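# Sort four colored jars into their matching rack holes

## Task

Put each jar (red, yellow, green, blue) upright in the rack hole carrying its own color; some jars may start out already in the rack but in the wrong hole.

## Robot and tools

Robot: two arms, left_arm and right_arm, each ending in a five-finger hand (a left hand on left_arm, a right hand on right_arm). Bases sit near (+0.003, +0.320, 0) m and (-0.036, -0.497, 0) m.

Frames. Scene frame: origin at table-top height midway between the arms, +z up, +x out over the table, left_arm on the +y side. Reported hand positions (m), quat_wxyz and velocities are in this frame. Each arm has a hand point about 0.15 m out from the wrist flange, 0.05 m in front of the palm. Its own axes: +z along straight fingers, +y out of the palm, +x across the palm away from the thumb on the right hand (toward the thumb on the left hand). Fingertips reach 0.06-0.07 m past the point along +z and lie 0.06 m behind it along -y. A wrist bracket on the little-finger side can strike objects.

The row (28 numbers, each in [-1, 1]), always both arms: left_arm dx, dy, dz, rx, ry, rz; left hand thumb_turn, thumb_bend, index, middle, ring, little, force_limit, speed; then the same 14 for right_arm. The six pose numbers are an offset, not a pose: they are measured from that arm's current Hand target along the Hand target's own axes. 1.0 equals 0.6 m for dx, dy, dz or 180 degrees for rx, ry, rz (a single rotation vector). Sending the same offset twice moves the arm twice. All zeros re-requests the current Hand target. Finger numbers are absolute targets: -1 open/straight, +1 closed; thumb_turn +1 puts the thumb opposite the fingers (needed to grip objects roughly 0.035-0.065 m thick). force_limit maps -1 to +1 onto about 0 to 10 N at the fingertip (15 N for the thumb motors); speed rises to full at +0.48. Close at speed -0.94 or lower for a gentle grip. No value means 'unchanged': to leave a hand alone, resend its last eight numbers (or, before any, its hand_measured plus hand_force_limit and hand_speed).

Tools.
execute_actions(actions, cameras): actions is a list of actions; each action is up to 15 rows of 28 numbers, one row per 1/30 s step, the last row held to fill 15 steps. Every row in an action counts from the Hand target at that action's start. Images come back only for an empty list or when cameras names them (["all"] or names like cam_high).
move(target, speed, blend, stop_force, zero, blocking, cameras): target is one 28-number row or up to 15 such rows; every row is an offset from the same starting Hand targets. Hand numbers in it are sent as the path runs. speed in m/s, 0.002 to 3.6 (default 0.25), one value or one per target. blend in m rounds corners in a list. stop_force 3 to 120 N ends an arm's path when its wrist sensor feels that much push against its motion; unreliable for light or tipping objects and when the hand turns; omit it when backing off a contact. zero (with stop_force) re-zeroes the sensor first. blocking=false returns early while the move continues (not with stop_force). Paths do not avoid obstacles or the other arm; go around an arm's own base, not past it.
wait(seconds 0-10), stop() to brake a running move, zoom_image(camera, region [x0,y0,x1,y1] pixels, max 504x504) on cam_high, cam_low, cam_left_wrist or cam_right_wrist (672x504 each), show_instructions() for reference pages, zero_wrist_force(arm), finished_scene(scene: integer, the current scene's number) ends the scene irreversibly.

Results. Each gives per arm: Hand target (the pose offsets will count from, after clipping), end_effector_position and orientation, joint positions/torques/velocities, Wrist force and Wrist torque along the hand point's axes plus a peak line, and hand_measured, hand_stopped_by (moving, target, force, stalled, fault) and hand_load_n in the motor order above. A lost grip shows as hand_load_n dropping near 0. move adds a 'move:' line: done, off_target, moving, held or fault, plus limits such as paced or held. The hand often rests slightly short of its Hand target; send the gap as an offset. Orientation commands are clipped to 32 degrees from the measured one per step.

Hazards. A net outside force near 150 N or a wrist joint torque past 25.4 N m stops the arm for 10 s; the arms are stiff, so aiming even slightly beyond firm contact can trigger this. Fast motion overshoots and hits harder. Do not let the arms or hands press each other; the clearance check helps but is not guaranteed. Hot motors from long loads or stretched poses can lock an arm. Avoid drops, releasing moving objects, slamming, and anything leaving the table. Images from wrist cameras may lag while moving; fixed cameras may be off by a few mm or degrees from calibration.

Each tool is called after "Request:" in YAML: its name, and indented under it one key for each argument.

Reference images:

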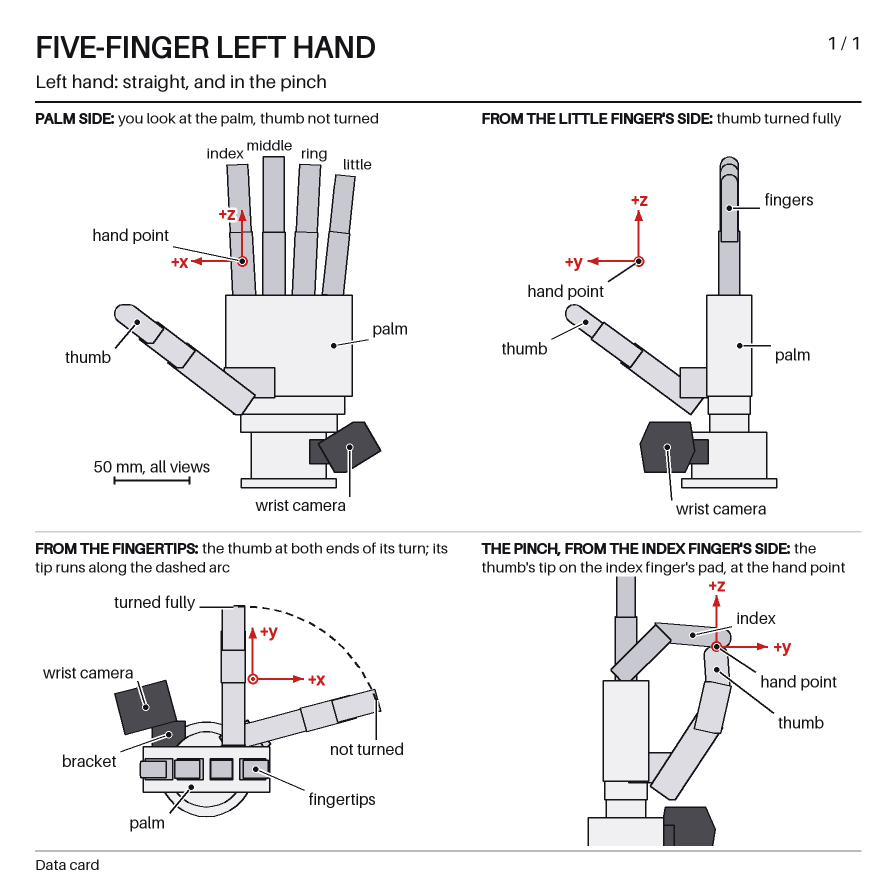

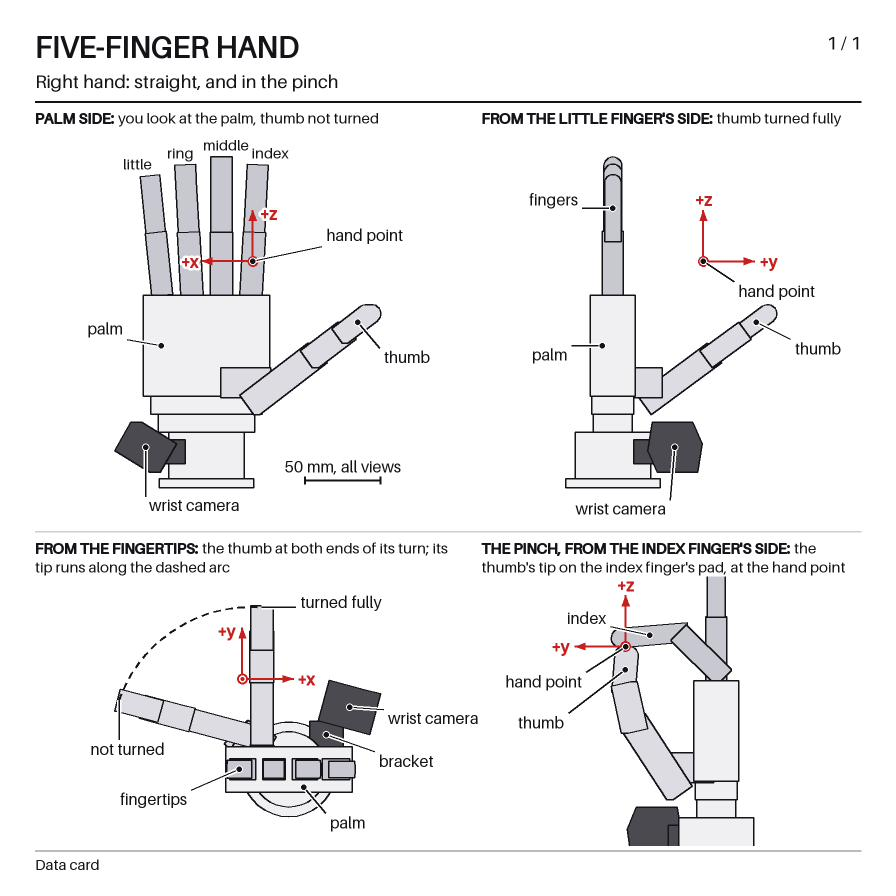

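## Session

Request:
execute_actions:
  actions: []

Request:
zoom_image:
  camera: "cam_high"
  region: [210, 60, 510, 300]

Request:
zoom_image:
  camera: "cam_low"
  region: [180, 180, 420, 360]

Scene clock: 0.00 s.
left_arm: end_effector_position=(+0.3729, -0.0139, +0.1346) hand_measured=(-1.000, -1.000, -1.000, -1.000, -1.000, -1.000) hand_load_n=(+0.0, +0.0, +0.0, +0.0, +0.0, +0.0) hand_stopped_by=(target, target, target, target, target, target) hand_force_limit=0.00 hand_speed=-0.80 end_effector_quat_wxyz=(+0.045, +0.894, +0.370, +0.251) | right_arm: end_effector_position=(+0.4917, -0.6100, +0.1352) hand_measured=(-1.000, -1.000, -1.000, -1.000, -1.000, -1.000) hand_load_n=(+0.0, +0.0, +0.0, +0.0, +0.0, +0.0) hand_stopped_by=(target, target, target, target, target, target) hand_force_limit=0.00 hand_speed=-0.80 end_effector_quat_wxyz=(-0.192, -0.439, +0.709, -0.517)
Joint positions: left_arm=[2.424 -1.878 -1.833 2.472 -1.973 0.152] | right_arm=[-0.125 -0.978 1.431 0.551 2.658 -3.105]
Joint velocities: within noise
Joint torques (N m): no reading
Wrist force (N): no reading
Wrist torque (N m): no reading
Wrist force, peak (N): no reading
Hand target: left_arm +0.3729, -0.0139, +0.1346; +0.045, +0.894, +0.370, +0.251 | right_arm +0.4917, -0.6100, +0.1352; -0.192, -0.439, +0.709, -0.517
camera_calibration:
cam_left_wrist: T_world_to_cam=[[-0.431593, 0.87809, -0.206604, 0.207422], [0.341979, 0.371207, 0.863282, -0.244422], [0.834732, 0.301933, -0.460498, -0.132451], [0, 0, 0, 1]] pos_world=[0.28367, -0.0514133, 0.192866]
cam_right_wrist: T_world_to_cam=[[-0.921108, 0.0056694, -0.389266, 0.505559], [0.20802, 0.852352, -0.479817, 0.48317], [0.329071, -0.522938, -0.786287, -0.25638], [0, 0, 0, 1]] pos_world=[0.449533, -0.548767, 0.227042]

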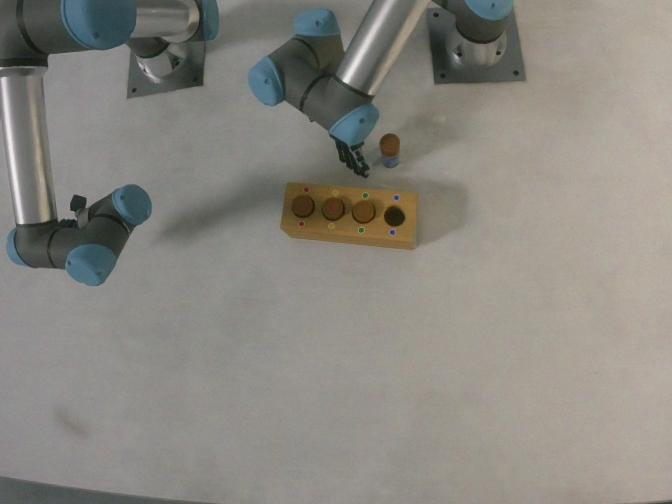

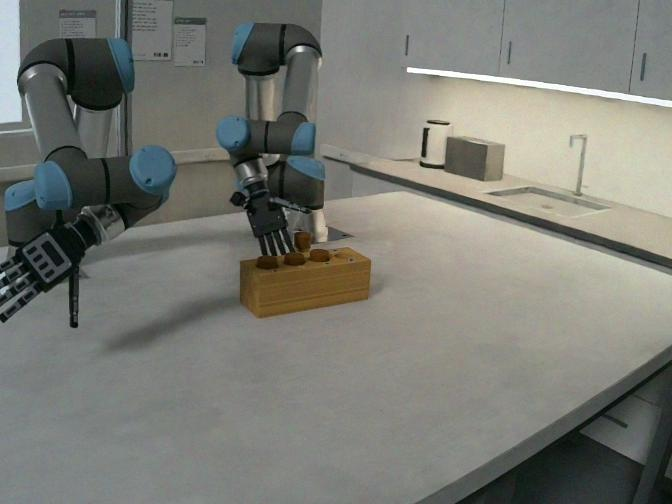

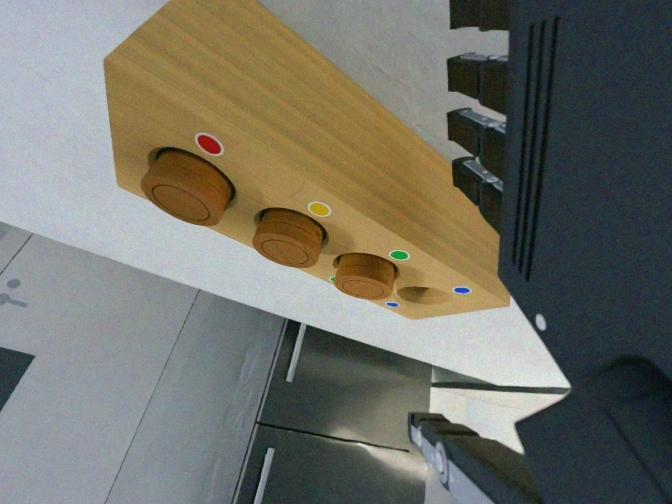

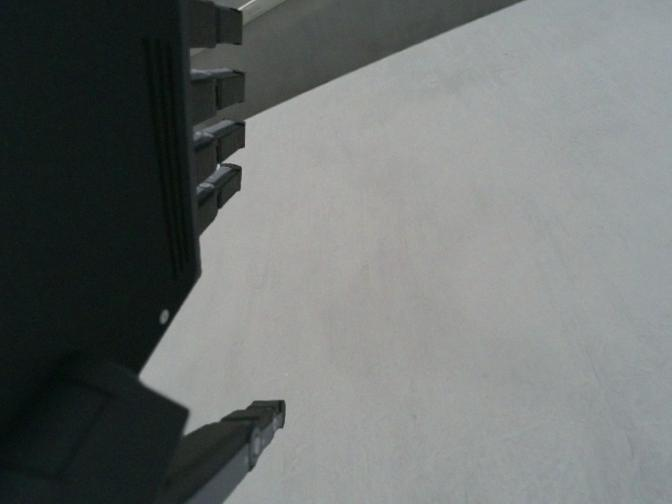

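Scaled by 1.680 from the camera's 672x504 image, which has a finer 960x720 frame.

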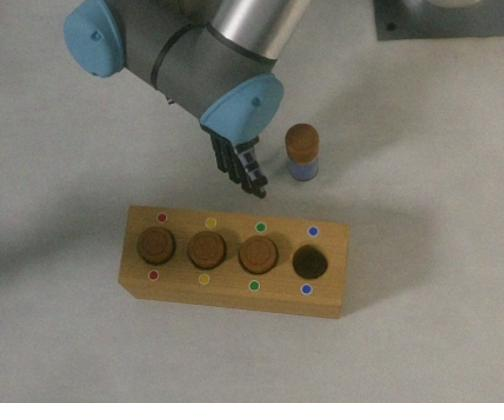

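Scaled by 2.100 from the camera's 672x504 image, which has a finer 960x720 frame.

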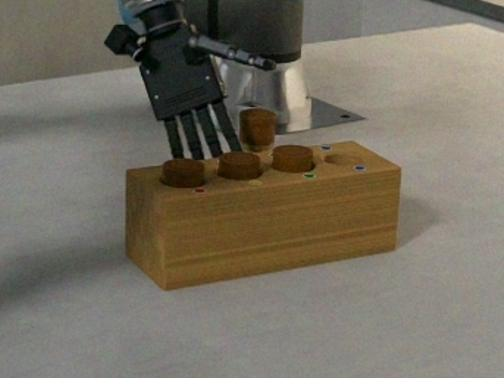

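Request:
move:
  target:
    - [0.0554,0.0355,-0.1163,0,0,0,-1,-1,-1,-1,-1,-1,0,-0.8, 0.0968,-0.0753,-0.0521,0,0,0,1,-1,-0.2,-0.2,-1,-1,-0.4,0]
    - [0.589,-0.3765,-0.0642,0,0,0,-1,-1,-1,-1,-1,-1,0,-0.8, 0.0057,0.0275,-0.5173,0.1856,-0.4402,-0.0147,1,-1,-0.2,-0.2,-1,-1,-0.4,0]
  speed: 0.4
  blend: 0.04
  cameras: ["cam_high","cam_low"]

Scene clock: 44.17 s.
left_arm: end_effector_position=(+0.4225, +0.3867, +0.2546) hand_measured=(-1.000, -1.000, -1.000, -1.000, -1.000, -1.000) hand_load_n=(+0.0, +0.0, +0.0, +0.0, +0.0, +0.0) hand_stopped_by=(target, target, target, target, target, target) hand_force_limit=0.00 hand_speed=-0.80 end_effector_quat_wxyz=(+0.045, +0.893, +0.370, +0.251) | right_arm: end_effector_position=(+0.4199, -0.3303, +0.2501) hand_measured=(+1.000, -1.000, -0.200, -0.200, -1.000, -1.000) hand_load_n=(+0.0, +0.0, +0.0, +0.0, +0.0, +0.0) hand_stopped_by=(target, target, target, target, target, target) hand_force_limit=-0.40 hand_speed=0.00 end_effector_quat_wxyz=(-0.411, +0.712, -0.493, +0.286)
Joint positions: left_arm=[3.946 -1.384 -2.001 2.25 -1.287 1.542] | right_arm=[-0.266 -1.712 1.901 0.413 1.081 -3.456]
Joint torques (N m): left_arm=[11 0.33 30.32 -3.85 2.73 1.72] | right_arm=[-8.21 -1.79 -14.2 -1.52 -3.47 -1.6]
Wrist force (N): left_arm=[-0.2 -0.2 0.4] | right_arm=[0.1 0.4 0.8]
Wrist torque (N m): left_arm=[-0.07 0.04 -0.14] | right_arm=[-0.04 0.00 0.18]
Wrist force, peak (N): left_arm=[-0.8 -0.3 1.5] | right_arm=[-1.2 0.9 0.6]
Hand target: left_arm +0.4225, +0.3868, +0.2546; +0.045, +0.894, +0.370, +0.251 | right_arm +0.4199, -0.3303, +0.2501; -0.411, +0.712, -0.493, +0.286
Off the commanded pose: left_arm 0.000 m, 0 deg | right_arm 0.000 m, 0 deg.
move: done
Images, in order (width x height): cam_high 672x504, cam_low 672x504.

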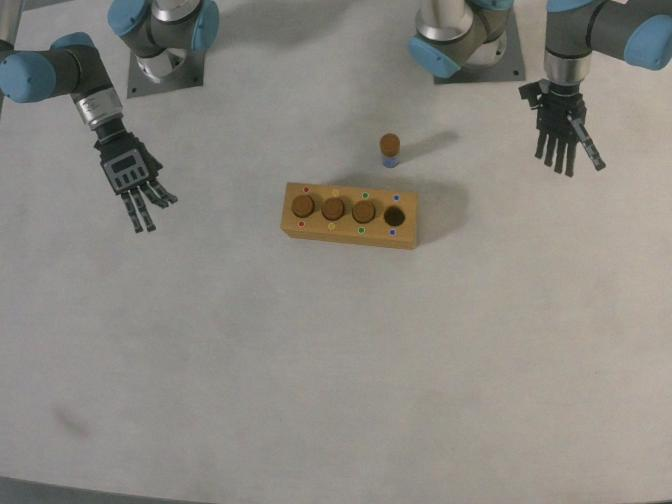

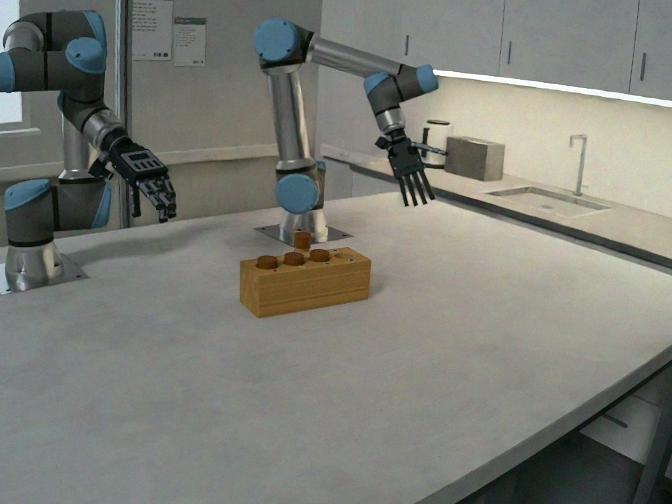

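Request:
move:
  target:
    - [0,0,0,0,0,0,-1,-1,-1,-1,-1,-1,0,-0.8, -0.680,-0.0408,0.0705,0,0,0,1,-1,-0.2,-0.2,-1,-1,-0.4,0]
    - [0,0,0,0,0,0,-1,-1,-1,-1,-1,-1,0,-0.8, -0.734,0.0812,0.1432,0,0,0,1,-1,-0.2,-0.2,-1,-1,-0.4,0]
  speed: 0.4
  blend: 0.03
  cameras: ["cam_right_wrist","cam_low"]

Request:
zoom_image:
  camera: "cam_right_wrist"
  region: [260, 80, 620, 382]

Request:
zoom_image:
  camera: "cam_low"
  region: [240, 180, 400, 300]

Scene clock: 55.13 s.
left_arm: end_effector_position=(+0.4225, +0.3868, +0.2546) hand_measured=(-1.000, -1.000, -1.000, -1.000, -1.000, -1.000) hand_load_n=(+0.0, +0.0, +0.0, +0.0, +0.0, +0.0) hand_stopped_by=(target, target, target, target, target, target) hand_force_limit=0.00 hand_speed=-0.80 end_effector_quat_wxyz=(+0.045, +0.894, +0.370, +0.251) | right_arm: end_effector_position=(+0.3126, +0.0996, +0.1646) hand_measured=(+1.000, -1.000, -0.200, -0.200, -1.000, -1.000) hand_load_n=(+0.0, +0.0, +0.0, +0.0, +0.0, +0.0) hand_stopped_by=(target, target, target, target, target, target) hand_force_limit=-0.40 hand_speed=0.00 end_effector_quat_wxyz=(-0.411, +0.712, -0.493, +0.286) end_effector_velocity=(+0.001, +0.000, -0.002) end_effector_angular_velocity=(-0.002, +0.001, -0.001)
Joint positions: left_arm=[3.946 -1.384 -2.001 2.25 -1.287 1.542] | right_arm=[0.919 -1.081 1.376 0.317 2.09 -2.807]
Joint velocities: left_arm=[within noise] | right_arm=[0 0.005 -0.001 -0.001 0.001 0]
Joint torques (N m): left_arm=[11.91 0.79 29.01 -3.87 2.73 1.7] | right_arm=[7.31 -23.78 -24.72 -1.45 3.5 1.22]
Wrist force (N): left_arm=[0.0 -0.1 0.3] | right_arm=[0.0 -0.1 0.5]
Wrist torque (N m): left_arm=[-0.04 0.01 -0.12] | right_arm=[-0.02 0.03 0.07]
Wrist force, peak (N): left_arm=[0.0 -0.1 0.4] | right_arm=[-1.5 -1.4 -0.1]
Hand target: left_arm +0.4225, +0.3868, +0.2546; +0.045, +0.894, +0.370, +0.251 | right_arm +0.3126, +0.0997, +0.1645; -0.411, +0.712, -0.493, +0.286
Off the commanded pose: left_arm 0.000 m, 0 deg | right_arm 0.000 m, 0 deg.
move: done
camera_calibration:
cam_right_wrist: T_world_to_cam=[[-0.398302, -0.376567, -0.836393, 0.296175], [-0.807177, 0.57701, 0.124603, 0.174944], [0.435685, 0.724746, -0.53378, -0.00236446], [0, 0, 0, 1]] pos_world=[0.260208, 0.012299, 0.224658]
Images, in order (width x height): cam_low 672x504, cam_right_wrist 672x504.

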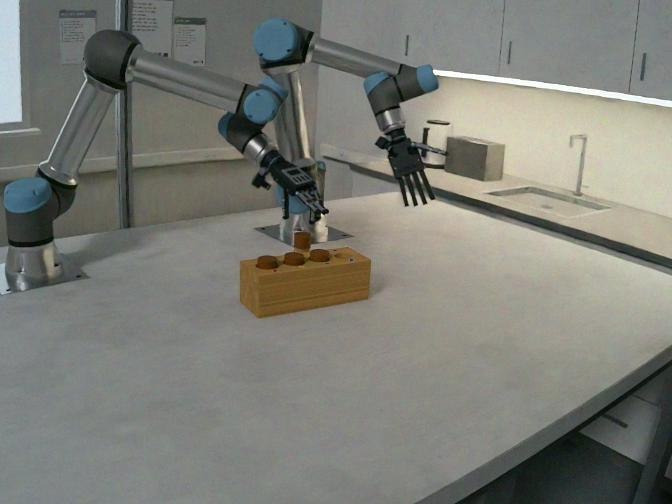

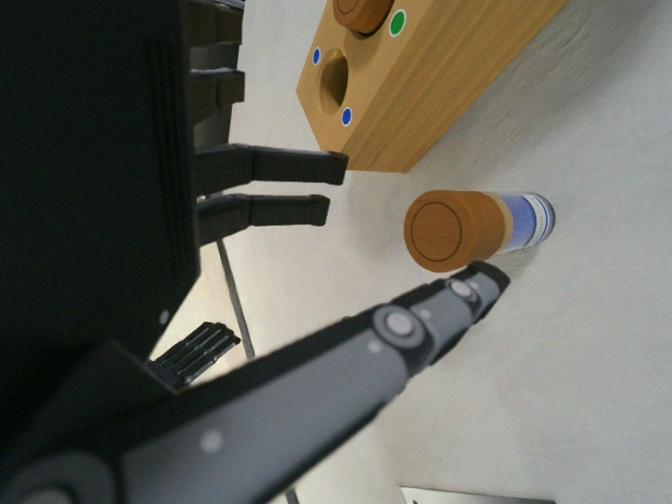

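Scaled by 1.400 from the camera's 672x504 image, which has a finer 960x720 frame.

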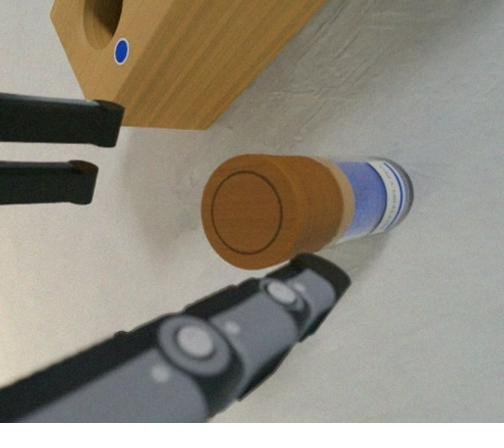

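Scaled by 3.150 from the camera's 672x504 image, which has a finer 960x720 frame.

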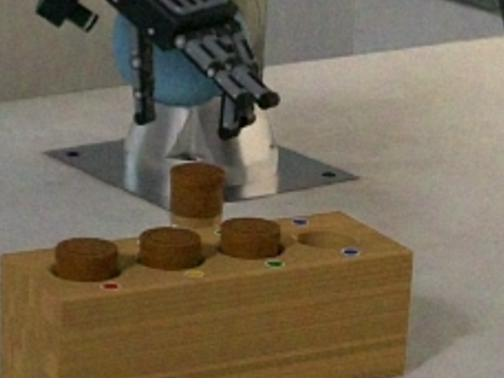

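Request:
move:
  target: [0,0,0,0,0,0,-1,-1,-1,-1,-1,-1,0,-0.8, 0,0.0638,0.0518,0,0,0,1,-1,-0.2,-0.2,-1,-1,-0.4,0]
  speed: 0.12
  cameras: ["cam_right_wrist"]

Request:
zoom_image:
  camera: "cam_right_wrist"
  region: [280, 130, 532, 382]

Scene clock: 67.00 s.
left_arm: end_effector_position=(+0.4225, +0.3868, +0.2546) hand_measured=(-1.000, -1.000, -1.000, -1.000, -1.000, -1.000) hand_load_n=(+0.0, +0.0, +0.0, +0.0, +0.0, +0.0) hand_stopped_by=(target, target, target, target, target, target) hand_force_limit=0.00 hand_speed=-0.80 end_effector_quat_wxyz=(+0.045, +0.894, +0.370, +0.251) | right_arm: end_effector_position=(+0.3199, +0.1023, +0.1159) hand_measured=(+1.000, -1.000, -0.200, -0.200, -1.000, -1.000) hand_load_n=(+0.0, +0.0, +0.0, +0.0, +0.0, +0.0) hand_stopped_by=(target, target, target, target, target, target) hand_force_limit=-0.40 hand_speed=0.00 end_effector_quat_wxyz=(-0.411, +0.712, -0.493, +0.286)
Joint positions: left_arm=[3.946 -1.384 -2.001 2.25 -1.287 1.542] | right_arm=[0.91 -1.03 1.428 0.212 2.083 -2.813]
Joint torques (N m): left_arm=[12.1 0.85 26.82 -3.75 2.79 1.74] | right_arm=[-5.98 -25.94 -12.05 -1.48 -2.46 -1.47]
Wrist force (N): left_arm=[-0.1 0.0 0.2] | right_arm=[-0.1 -0.1 0.6]
Wrist torque (N m): left_arm=[-0.04 0.02 -0.13] | right_arm=[-0.08 0.04 0.11]
Wrist force, peak (N): left_arm=[0.0 -0.1 0.5] | right_arm=[-0.6 0.3 1.2]
Hand target: left_arm +0.4225, +0.3868, +0.2546; +0.045, +0.894, +0.370, +0.251 | right_arm +0.3199, +0.1023, +0.1158; -0.411, +0.712, -0.493, +0.286
Off the commanded pose: left_arm 0.000 m, 0 deg | right_arm 0.000 m, 0 deg.
move: done
camera_calibration:
cam_right_wrist: T_world_to_cam=[[-0.398302, -0.376567, -0.836393, 0.259407], [-0.807177, 0.57701, 0.124603, 0.185427], [0.435685, 0.724746, -0.53378, -0.0335404], [0, 0, 0, 1]] pos_world=[0.267608, 0.014999, 0.175958]
Images, in order (width x height): cam_right_wrist 672x504.

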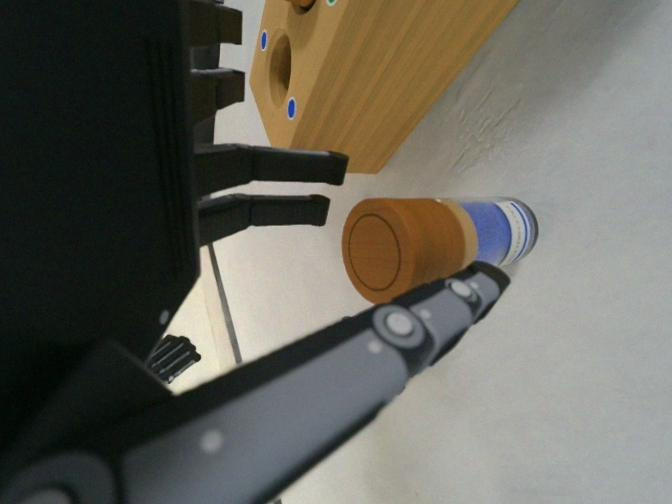

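Scaled by 2.000 from the camera's 672x504 image, which has a finer 960x720 frame.

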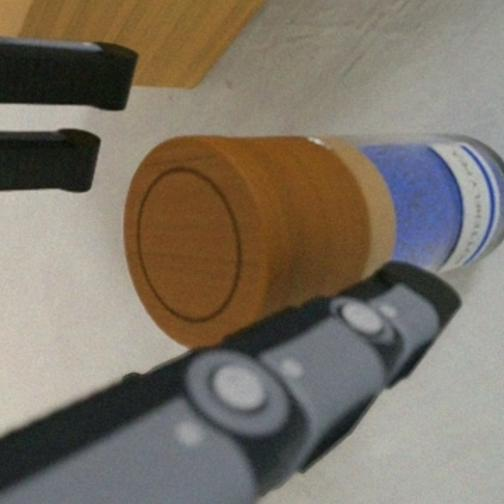

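Request:
move:
  target: [0,0,0,0,0,0,-1,-1,-1,-1,-1,-1,0,-0.8, -0.0030,0,0,0,0,0,1,-0.88,-0.05,-0.05,-1,-1,0,-0.7]
  speed: 0.05

Request:
move:
  target: [0,0,0,0,0,0,-1,-1,-1,-1,-1,-1,0,-0.8, 0,0,0,0,0,0,1,-0.6,0.35,0.35,-1,-1,0,-0.9]
  cameras: ["cam_right_wrist","cam_low"]

Request:
zoom_image:
  camera: "cam_right_wrist"
  region: [280, 130, 532, 382]

Request:
zoom_image:
  camera: "cam_low"
  region: [250, 190, 350, 265]

Scene clock: 73.83 s.
left_arm: end_effector_position=(+0.4225, +0.3868, +0.2546) hand_measured=(-1.000, -1.000, -1.000, -1.000, -1.000, -1.000) hand_load_n=(+0.0, +0.0, +0.0, +0.0, +0.0, +0.0) hand_stopped_by=(target, target, target, target, target, target) hand_force_limit=0.00 hand_speed=-0.80 end_effector_quat_wxyz=(+0.045, +0.894, +0.370, +0.251) | right_arm: end_effector_position=(+0.3193, +0.1040, +0.1158) hand_measured=(+1.000, -0.880, -0.050, -0.050, -1.000, -1.000) hand_load_n=(+0.0, +0.0, +0.0, +0.0, +0.0, +0.0) hand_stopped_by=(target, target, target, target, target, target) hand_force_limit=0.00 hand_speed=-0.70 end_effector_quat_wxyz=(-0.411, +0.712, -0.493, +0.286)
Joint positions: left_arm=[3.946 -1.384 -2.001 2.25 -1.287 1.542] | right_arm=[0.913 -1.027 1.423 0.214 2.085 -2.811]
Joint torques (N m): left_arm=[11.2 1.16 24.62 -3.84 2.7 1.71] | right_arm=[7.48 -27.26 -24.23 2.23 3.25 1.22]
Wrist force (N): left_arm=[-0.1 -0.1 0.3] | right_arm=[-0.1 -0.3 0.7]
Wrist torque (N m): left_arm=[-0.05 0.02 -0.13] | right_arm=[-0.12 0.04 0.02]
Wrist force, peak (N): left_arm=[-0.2 0.0 0.5] | right_arm=[-0.5 -0.3 0.8]
Hand target: left_arm +0.4225, +0.3868, +0.2546; +0.045, +0.894, +0.370, +0.251 | right_arm +0.3193, +0.1040, +0.1158; -0.411, +0.712, -0.493, +0.286
Off the commanded pose: left_arm 0.000 m, 0 deg | right_arm 0.000 m, 0 deg.
move: done

Scene clock: 74.70 s.
left_arm: end_effector_position=(+0.4225, +0.3868, +0.2546) hand_measured=(-1.000, -1.000, -1.000, -1.000, -1.000, -1.000) hand_load_n=(+0.0, +0.0, +0.0, +0.0, +0.0, +0.0) hand_stopped_by=(target, target, target, target, target, target) hand_force_limit=0.00 hand_speed=-0.80 end_effector_quat_wxyz=(+0.045, +0.894, +0.370, +0.251) | right_arm: end_effector_position=(+0.3193, +0.1040, +0.1158) hand_measured=(+1.000, -0.810, +0.098, +0.114, -1.000, -1.000) hand_load_n=(+1.5, +9.5, +2.0, +6.0, +0.0, +0.0) hand_stopped_by=(target, force, force, force, target, target) hand_force_limit=0.00 hand_speed=-0.90 end_effector_quat_wxyz=(-0.411, +0.712, -0.493, +0.286)
Joint positions: left_arm=[3.946 -1.384 -2.001 2.25 -1.287 1.542] | right_arm=[0.913 -1.027 1.423 0.215 2.085 -2.811]
Joint torques (N m): left_arm=[11.5 1.2 23.58 -3.77 2.58 1.72] | right_arm=[7.61 -28.17 -24.08 1.76 3.48 1.24]
Wrist force (N): left_arm=[-0.1 -0.1 0.1] | right_arm=[-0.4 -0.6 -0.2]
Wrist torque (N m): left_arm=[-0.04 0.01 -0.13] | right_arm=[-0.26 0.05 0.04]
Wrist force, peak (N): left_arm=[-0.3 0.0 0.2] | right_arm=[-0.3 0.7 0.7]
Hand target: left_arm +0.4225, +0.3868, +0.2546; +0.045, +0.894, +0.370, +0.251 | right_arm +0.3193, +0.1040, +0.1158; -0.411, +0.712, -0.493, +0.286
Off the commanded pose: left_arm 0.000 m, 0 deg | right_arm 0.000 m, 0 deg.
move: done
camera_calibration:
cam_right_wrist: T_world_to_cam=[[-0.398302, -0.376567, -0.836393, 0.259684], [-0.807177, 0.57701, 0.124603, 0.183894], [0.435685, 0.724746, -0.53378, -0.0345209], [0, 0, 0, 1]] pos_world=[0.266908, 0.016699, 0.175858]
Images, in order (width x height): cam_low 672x504, cam_right_wrist 672x504.

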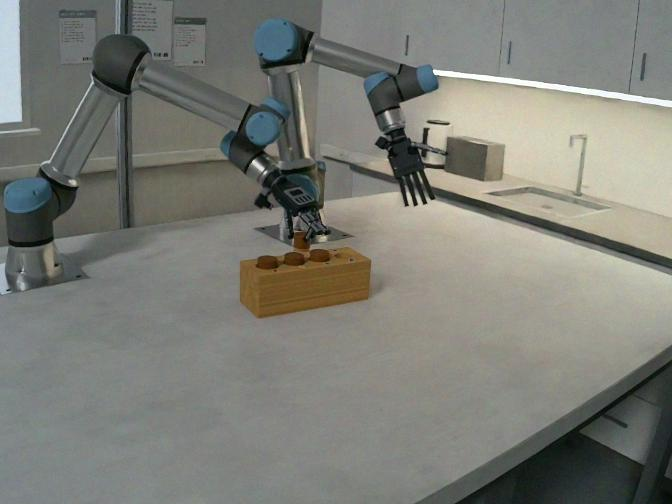

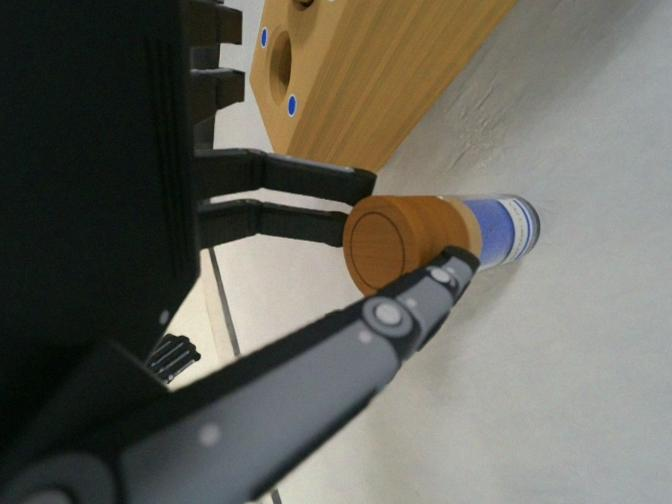

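Scaled by 2.000 from the camera's 672x504 image, which has a finer 960x720 frame.

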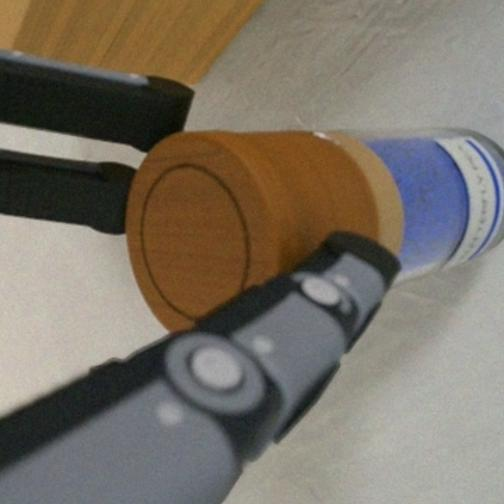

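Scaled by 5.040 from the camera's 672x504 image, which has a finer 960x720 frame.

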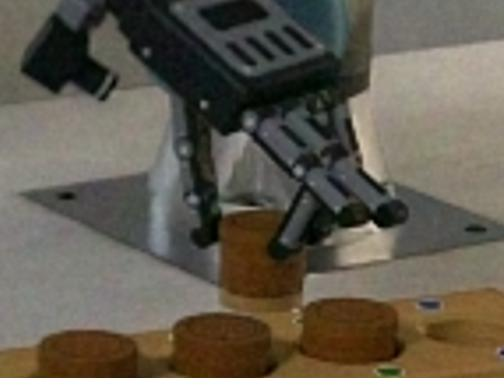

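Request:
move:
  target:
    - [0,0,0,0,0,0,-1,-1,-1,-1,-1,-1,0,-0.8, 0,-0.16,-0.0925,0,0,0,1,-0.6,0.35,0.35,-1,-1,0,-0.9]
    - [0,0,0,0,0,0,-1,-1,-1,-1,-1,-1,0,-0.8, 0.0885,-0.2833,0.1212,0,0,0,1,-0.6,0.35,0.35,-1,-1,0,-0.9]
  speed: [0.08,0.15]
  blend: 0.01
  cameras: ["cam_right_wrist","cam_low"]

Request:
zoom_image:
  camera: "cam_right_wrist"
  region: [440, 160, 580, 300]

Request:
zoom_image:
  camera: "cam_low"
  region: [290, 200, 390, 275]

Scene clock: 104.90 s.
left_arm: end_effector_position=(+0.4225, +0.3868, +0.2546) hand_measured=(-1.000, -1.000, -1.000, -1.000, -1.000, -1.000) hand_load_n=(+0.0, +0.0, +0.0, +0.0, +0.0, -0.5) hand_stopped_by=(target, target, target, target, target, target) hand_force_limit=0.00 hand_speed=-0.80 end_effector_quat_wxyz=(+0.045, +0.894, +0.370, +0.251) | right_arm: end_effector_position=(+0.4763, +0.1062, +0.2268) hand_measured=(+1.000, -0.810, +0.098, +0.114, -1.000, -1.000) hand_load_n=(+1.5, +9.5, +2.0, +5.5, +0.0, +0.0) hand_stopped_by=(target, force, force, force, target, target) hand_force_limit=0.00 hand_speed=-0.90 end_effector_quat_wxyz=(-0.411, +0.712, -0.493, +0.286)
Joint positions: left_arm=[3.946 -1.384 -2.001 2.25 -1.287 1.542] | right_arm=[0.704 -0.905 0.927 0.537 1.911 -2.937]
Joint torques (N m): left_arm=[11.03 0.93 19.81 -3.68 2.66 1.72] | right_arm=[-5.6 -34.55 -27.06 1.77 -2.36 -1.55]
Wrist force (N): left_arm=[-0.1 -0.1 0.3] | right_arm=[-0.5 1.3 1.6]
Wrist torque (N m): left_arm=[-0.05 0.02 -0.13] | right_arm=[-0.11 0.11 0.18]
Wrist force, peak (N): left_arm=[-0.1 -0.1 0.4] | right_arm=[0.0 1.3 2.2]
Hand target: left_arm +0.4225, +0.3868, +0.2546; +0.045, +0.894, +0.370, +0.251 | right_arm +0.4763, +0.1063, +0.2268; -0.411, +0.712, -0.493, +0.286
Off the commanded pose: left_arm 0.000 m, 0 deg | right_arm 0.000 m, 0 deg.
move: done
camera_calibration:
cam_right_wrist: T_world_to_cam=[[-0.398234, -0.376615, -0.836404, 0.415939], [-0.80721, 0.576978, 0.124533, 0.295578], [0.435685, 0.724747, -0.533779, -0.0453847], [0, 0, 0, 1]] pos_world=[0.424008, 0.0189989, 0.286858]
Images, in order (width x height): cam_low 672x504, cam_right_wrist 672x504.

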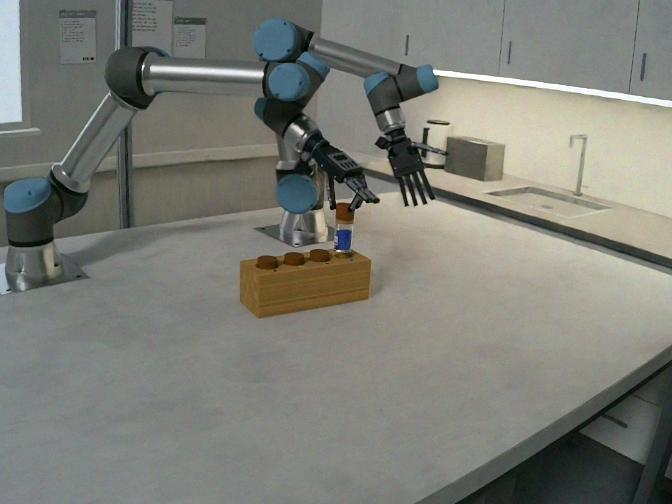

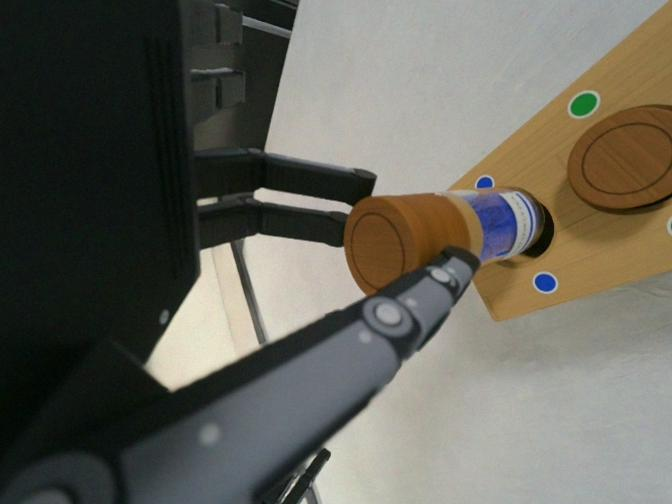

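Scaled by 3.600 from the camera's 672x504 image, which has a finer 960x720 frame.

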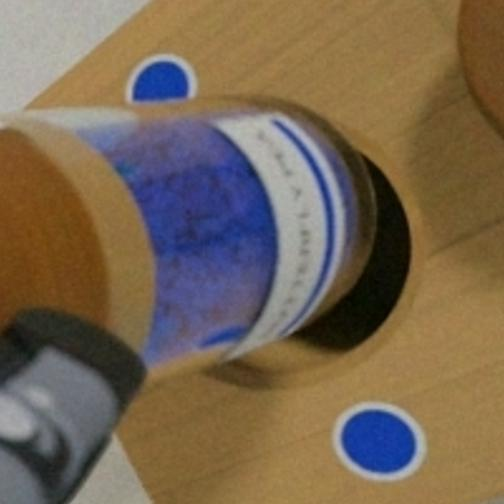

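Scaled by 5.040 from the camera's 672x504 image, which has a finer 960x720 frame.

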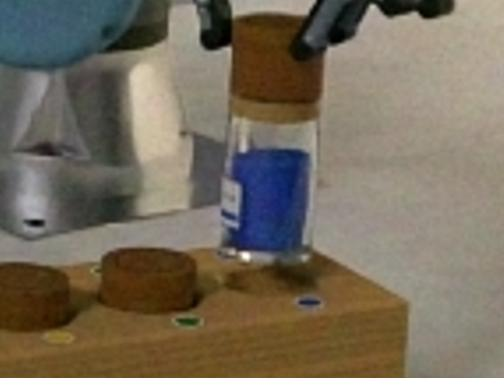

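Request:
move:
  target: [0,0,0,0,0,0,-1,-1,-1,-1,-1,-1,0,-0.8, 0.0011,-0.0005,-0.0012,0.0077,-0.0057,0.0099,1,-0.6,0.35,0.35,-1,-1,0,-0.9]
  speed: 0.1
  cameras: ["cam_right_wrist","cam_low"]

Request:
zoom_image:
  camera: "cam_right_wrist"
  region: [440, 160, 580, 300]

Request:
zoom_image:
  camera: "cam_low"
  region: [290, 200, 390, 275]

Scene clock: 129.87 s.
left_arm: end_effector_position=(+0.4225, +0.3868, +0.2546) hand_measured=(-1.000, -1.000, -1.000, -1.000, -1.000, -1.000) hand_load_n=(+0.0, +0.0, +0.5, +0.0, +0.0, +0.0) hand_stopped_by=(target, target, target, target, target, target) hand_force_limit=0.00 hand_speed=-0.80 end_effector_quat_wxyz=(+0.045, +0.894, +0.370, +0.251) | right_arm: end_effector_position=(+0.4761, +0.1055, +0.2274) hand_measured=(+1.000, -0.810, +0.098, +0.114, -1.000, -1.000) hand_load_n=(+1.5, +9.5, +2.0, +5.0, +0.0, +0.0) hand_stopped_by=(target, force, force, force, target, target) hand_force_limit=0.00 hand_speed=-0.90 end_effector_quat_wxyz=(-0.428, +0.701, -0.497, +0.279)
Joint positions: left_arm=[3.946 -1.384 -2.001 2.25 -1.287 1.542] | right_arm=[0.697 -0.935 0.985 0.478 1.892 -2.92]
Joint torques (N m): left_arm=[11.27 0.71 17.05 -3.71 2.66 1.7] | right_arm=[-7.23 -56.26 -14.54 -1.96 -2.54 1.21]
Wrist force (N): left_arm=[-0.1 -0.1 0.2] | right_arm=[-0.4 1.8 1.5]
Wrist torque (N m): left_arm=[-0.04 0.02 -0.13] | right_arm=[0.01 0.10 0.09]
Wrist force, peak (N): left_arm=[0.0 0.1 0.5] | right_arm=[-0.5 1.9 1.4]
Hand target: left_arm +0.4225, +0.3868, +0.2546; +0.045, +0.894, +0.370, +0.251 | right_arm +0.4761, +0.1055, +0.2274; -0.428, +0.701, -0.497, +0.279
Off the commanded pose: left_arm 0.000 m, 0 deg | right_arm 0.000 m, 0 deg.
move: done
camera_calibration:
cam_right_wrist: T_world_to_cam=[[-0.389801, -0.341136, -0.855384, 0.412629], [-0.808512, 0.571452, 0.140539, 0.293335], [0.440868, 0.74637, -0.498565, -0.0571608], [0, 0, 0, 1]] pos_world=[0.423208, 0.0157992, 0.283233]
Images, in order (width x height): cam_low 672x504, cam_right_wrist 672x504.

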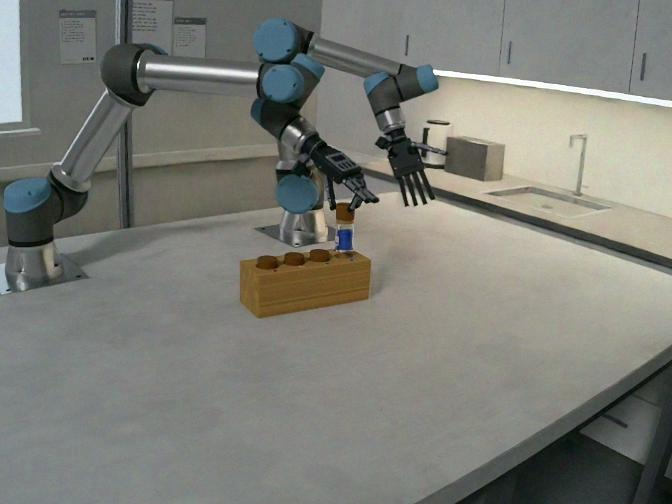

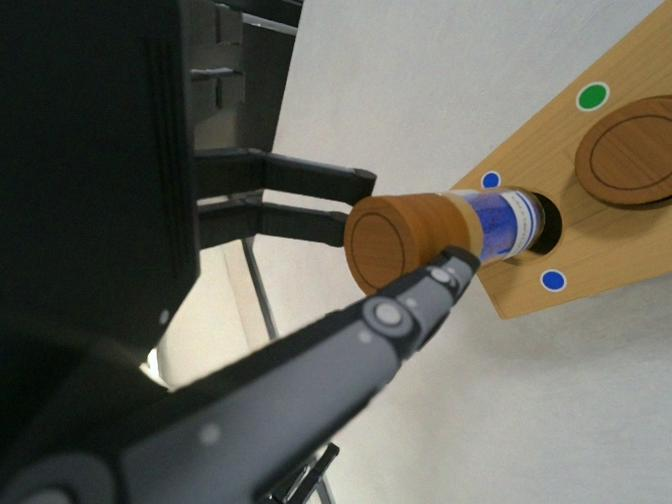

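Scaled by 3.600 from the camera's 672x504 image, which has a finer 960x720 frame.

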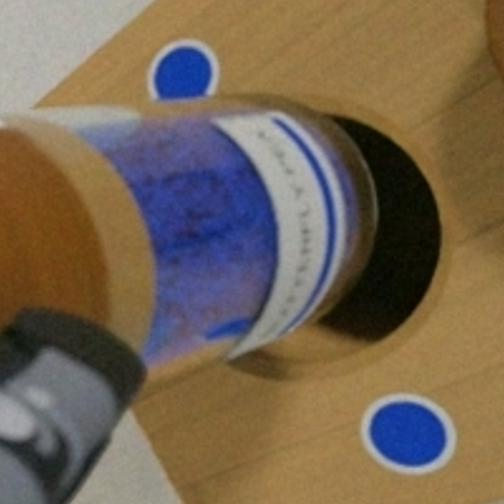

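Scaled by 5.040 from the camera's 672x504 image, which has a finer 960x720 frame.

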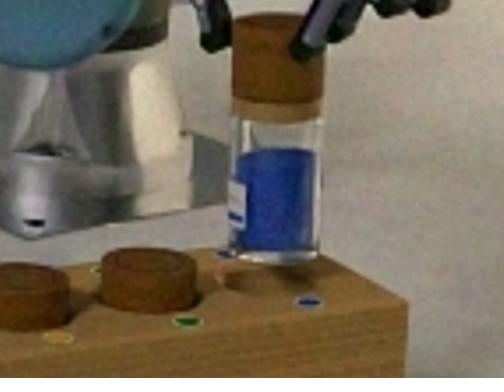

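Request:
zoom_image:
  camera: "cam_low"
  region: [325, 235, 375, 275]

Scaled by 10.080 from the camera's 672x504 image, which has a finer 960x720 frame.

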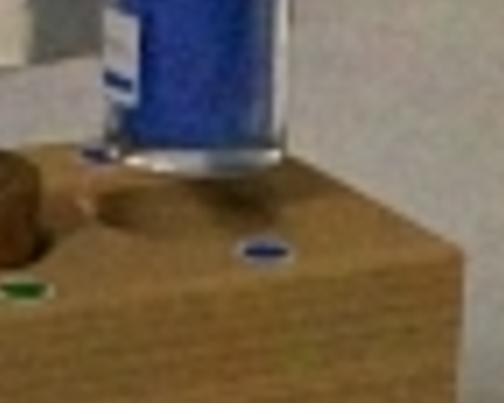

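Request:
move:
  target: [0,0,0,0,0,0,-1,-1,-1,-1,-1,-1,0,-0.8, 0,0.0011,-0.002,0,0,0,1,-0.6,0.35,0.35,-1,-1,0,-0.9]
  speed: 0.05

Request:
move:
  target: [0,0,0,0,0,0,-1,-1,-1,-1,-1,-1,0,-0.8, 0.0059,0.1521,0.0826,0,0,0,1,-0.6,0.35,0.35,-1,-1,0,-0.9]
  speed: 0.03
  stop_force: 5
  cameras: ["cam_right_wrist","cam_low"]

Request:
zoom_image:
  camera: "cam_low"
  region: [290, 200, 390, 275]

Scene clock: 151.27 s.
left_arm: end_effector_position=(+0.4225, +0.3868, +0.2546) hand_measured=(-1.000, -1.000, -1.000, -1.000, -1.000, -1.000) hand_load_n=(+0.0, +0.0, +0.0, +0.0, +0.0, +0.0) hand_stopped_by=(target, target, target, target, target, target) hand_force_limit=0.00 hand_speed=-0.80 end_effector_quat_wxyz=(+0.045, +0.894, +0.370, +0.251) | right_arm: end_effector_position=(+0.4749, +0.1050, +0.2274) hand_measured=(+1.000, -0.810, +0.098, +0.114, -1.000, -1.000) hand_load_n=(+1.5, +9.5, +2.0, +5.0, +0.0, +0.0) hand_stopped_by=(target, force, force, force, target, target) hand_force_limit=0.00 hand_speed=-0.90 end_effector_quat_wxyz=(-0.428, +0.701, -0.497, +0.279)
Joint positions: left_arm=[3.946 -1.384 -2.001 2.25 -1.287 1.542] | right_arm=[0.697 -0.939 0.991 0.476 1.893 -2.919]
Joint torques (N m): left_arm=[11.15 0.92 15.16 -3.65 2.57 1.6] | right_arm=[7.38 -54.78 -14.54 -1.91 2.99 1.07]
Wrist force (N): left_arm=[0.0 0.0 0.1] | right_arm=[-0.6 1.9 1.3]
Wrist torque (N m): left_arm=[-0.03 0.00 -0.13] | right_arm=[0.05 0.14 0.08]
Wrist force, peak (N): left_arm=[-0.2 0.0 0.4] | right_arm=[-0.5 2.0 1.6]
Hand target: left_arm +0.4225, +0.3868, +0.2546; +0.045, +0.894, +0.370, +0.251 | right_arm +0.4748, +0.1050, +0.2274; -0.428, +0.701, -0.497, +0.279
Off the commanded pose: left_arm 0.000 m, 0 deg | right_arm 0.000 m, 0 deg.
move: done

Scene clock: 155.20 s.
left_arm: end_effector_position=(+0.4225, +0.3868, +0.2546) hand_measured=(-1.000, -1.000, -1.000, -1.000, -1.000, -1.000) hand_load_n=(+0.0, +0.0, +0.0, +0.0, +0.0, +0.0) hand_stopped_by=(target, target, target, target, target, target) hand_force_limit=0.00 hand_speed=-0.80 end_effector_quat_wxyz=(+0.045, +0.894, +0.370, +0.251) | right_arm: end_effector_position=(+0.4747, +0.1050, +0.1450) hand_measured=(+1.000, -0.810, +0.098, +0.114, -1.000, -1.000) hand_load_n=(+3.5, +8.5, +3.5, +6.0, +0.0, +0.0) hand_stopped_by=(target, force, force, force, target, target) hand_force_limit=0.00 hand_speed=-0.90 end_effector_quat_wxyz=(-0.428, +0.701, -0.497, +0.279)
Joint positions: left_arm=[3.946 -1.384 -2.001 2.25 -1.287 1.542] | right_arm=[0.698 -0.906 1.15 0.285 1.893 -2.919]
Joint torques (N m): left_arm=[11.1 0.87 14.23 -3.61 2.57 1.61] | right_arm=[4.56 -60.08 -29.78 1.47 3.69 0.56]
Wrist force (N): left_arm=[-0.1 0.0 0.1] | right_arm=[-2.8 5.3 4.2]
Wrist torque (N m): left_arm=[-0.01 0.01 -0.13] | right_arm=[0.07 0.13 0.17]
Wrist force, peak (N): left_arm=[-0.3 -0.1 0.3] | right_arm=[-3.9 5.2 5.6]
Hand target: left_arm +0.4225, +0.3868, +0.2546; +0.045, +0.894, +0.370, +0.251 | right_arm +0.4747, +0.1050, +0.1450; -0.428, +0.701, -0.497, +0.279 (not the last commanded pose)
Off the commanded pose: left_arm 0.000 m, 0 deg | right_arm 0.022 m, 0 deg.
move: contact (right_arm)
camera_calibration:
cam_right_wrist: T_world_to_cam=[[-0.389818, -0.340998, -0.855431, 0.341443], [-0.808509, 0.571429, 0.140649, 0.304046], [0.440857, 0.746451, -0.498454, -0.0972719], [0, 0, 0, 1]] pos_world=[0.421808, 0.0152992, 0.200832]
Images, in order (width x height): cam_low 672x504, cam_right_wrist 672x504.

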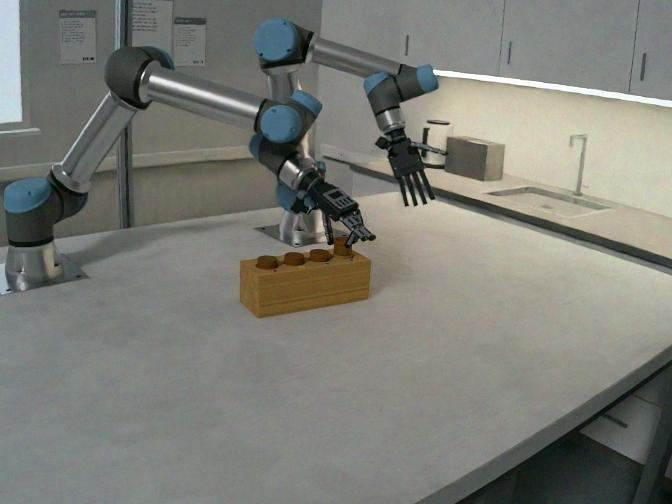

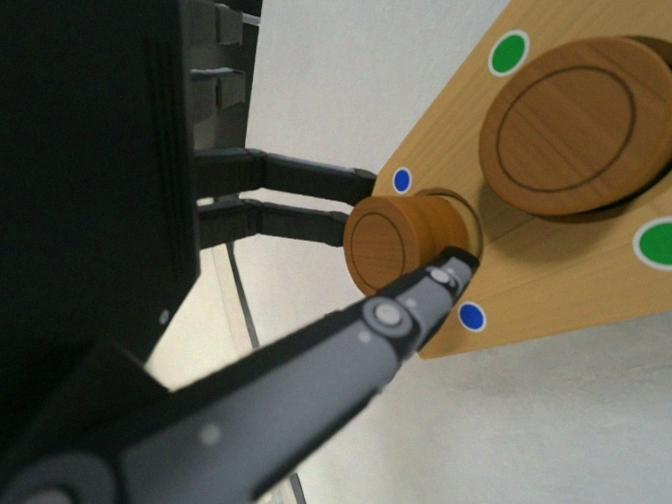

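Scaled by 5.040 from the camera's 672x504 image, which has a finer 960x720 frame.

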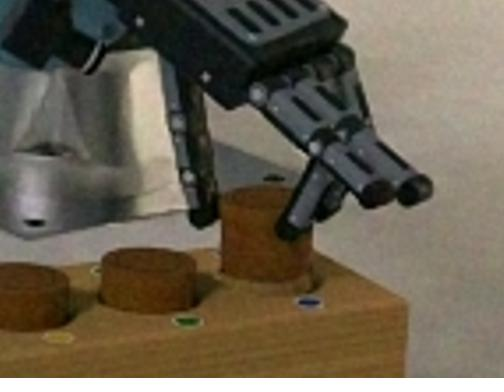

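Request:
zoom_image:
  camera: "cam_right_wrist"
  region: [340, 150, 500, 310]

Request:
zoom_image:
  camera: "cam_low"
  region: [325, 230, 375, 270]

Scaled by 3.150 from the camera's 672x504 image, which has a finer 960x720 frame.

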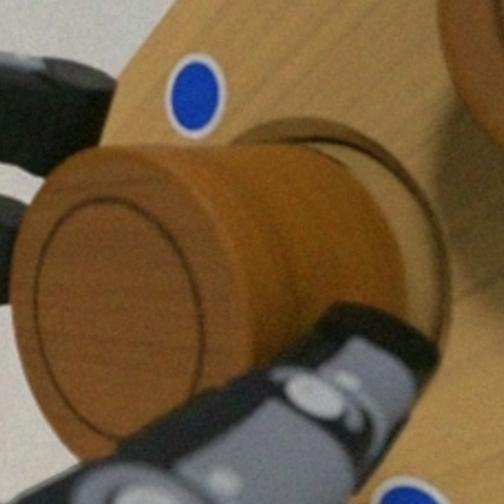

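Scaled by 10.080 from the camera's 672x504 image, which has a finer 960x720 frame.

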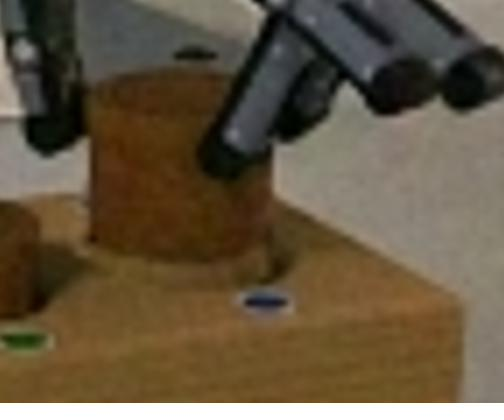

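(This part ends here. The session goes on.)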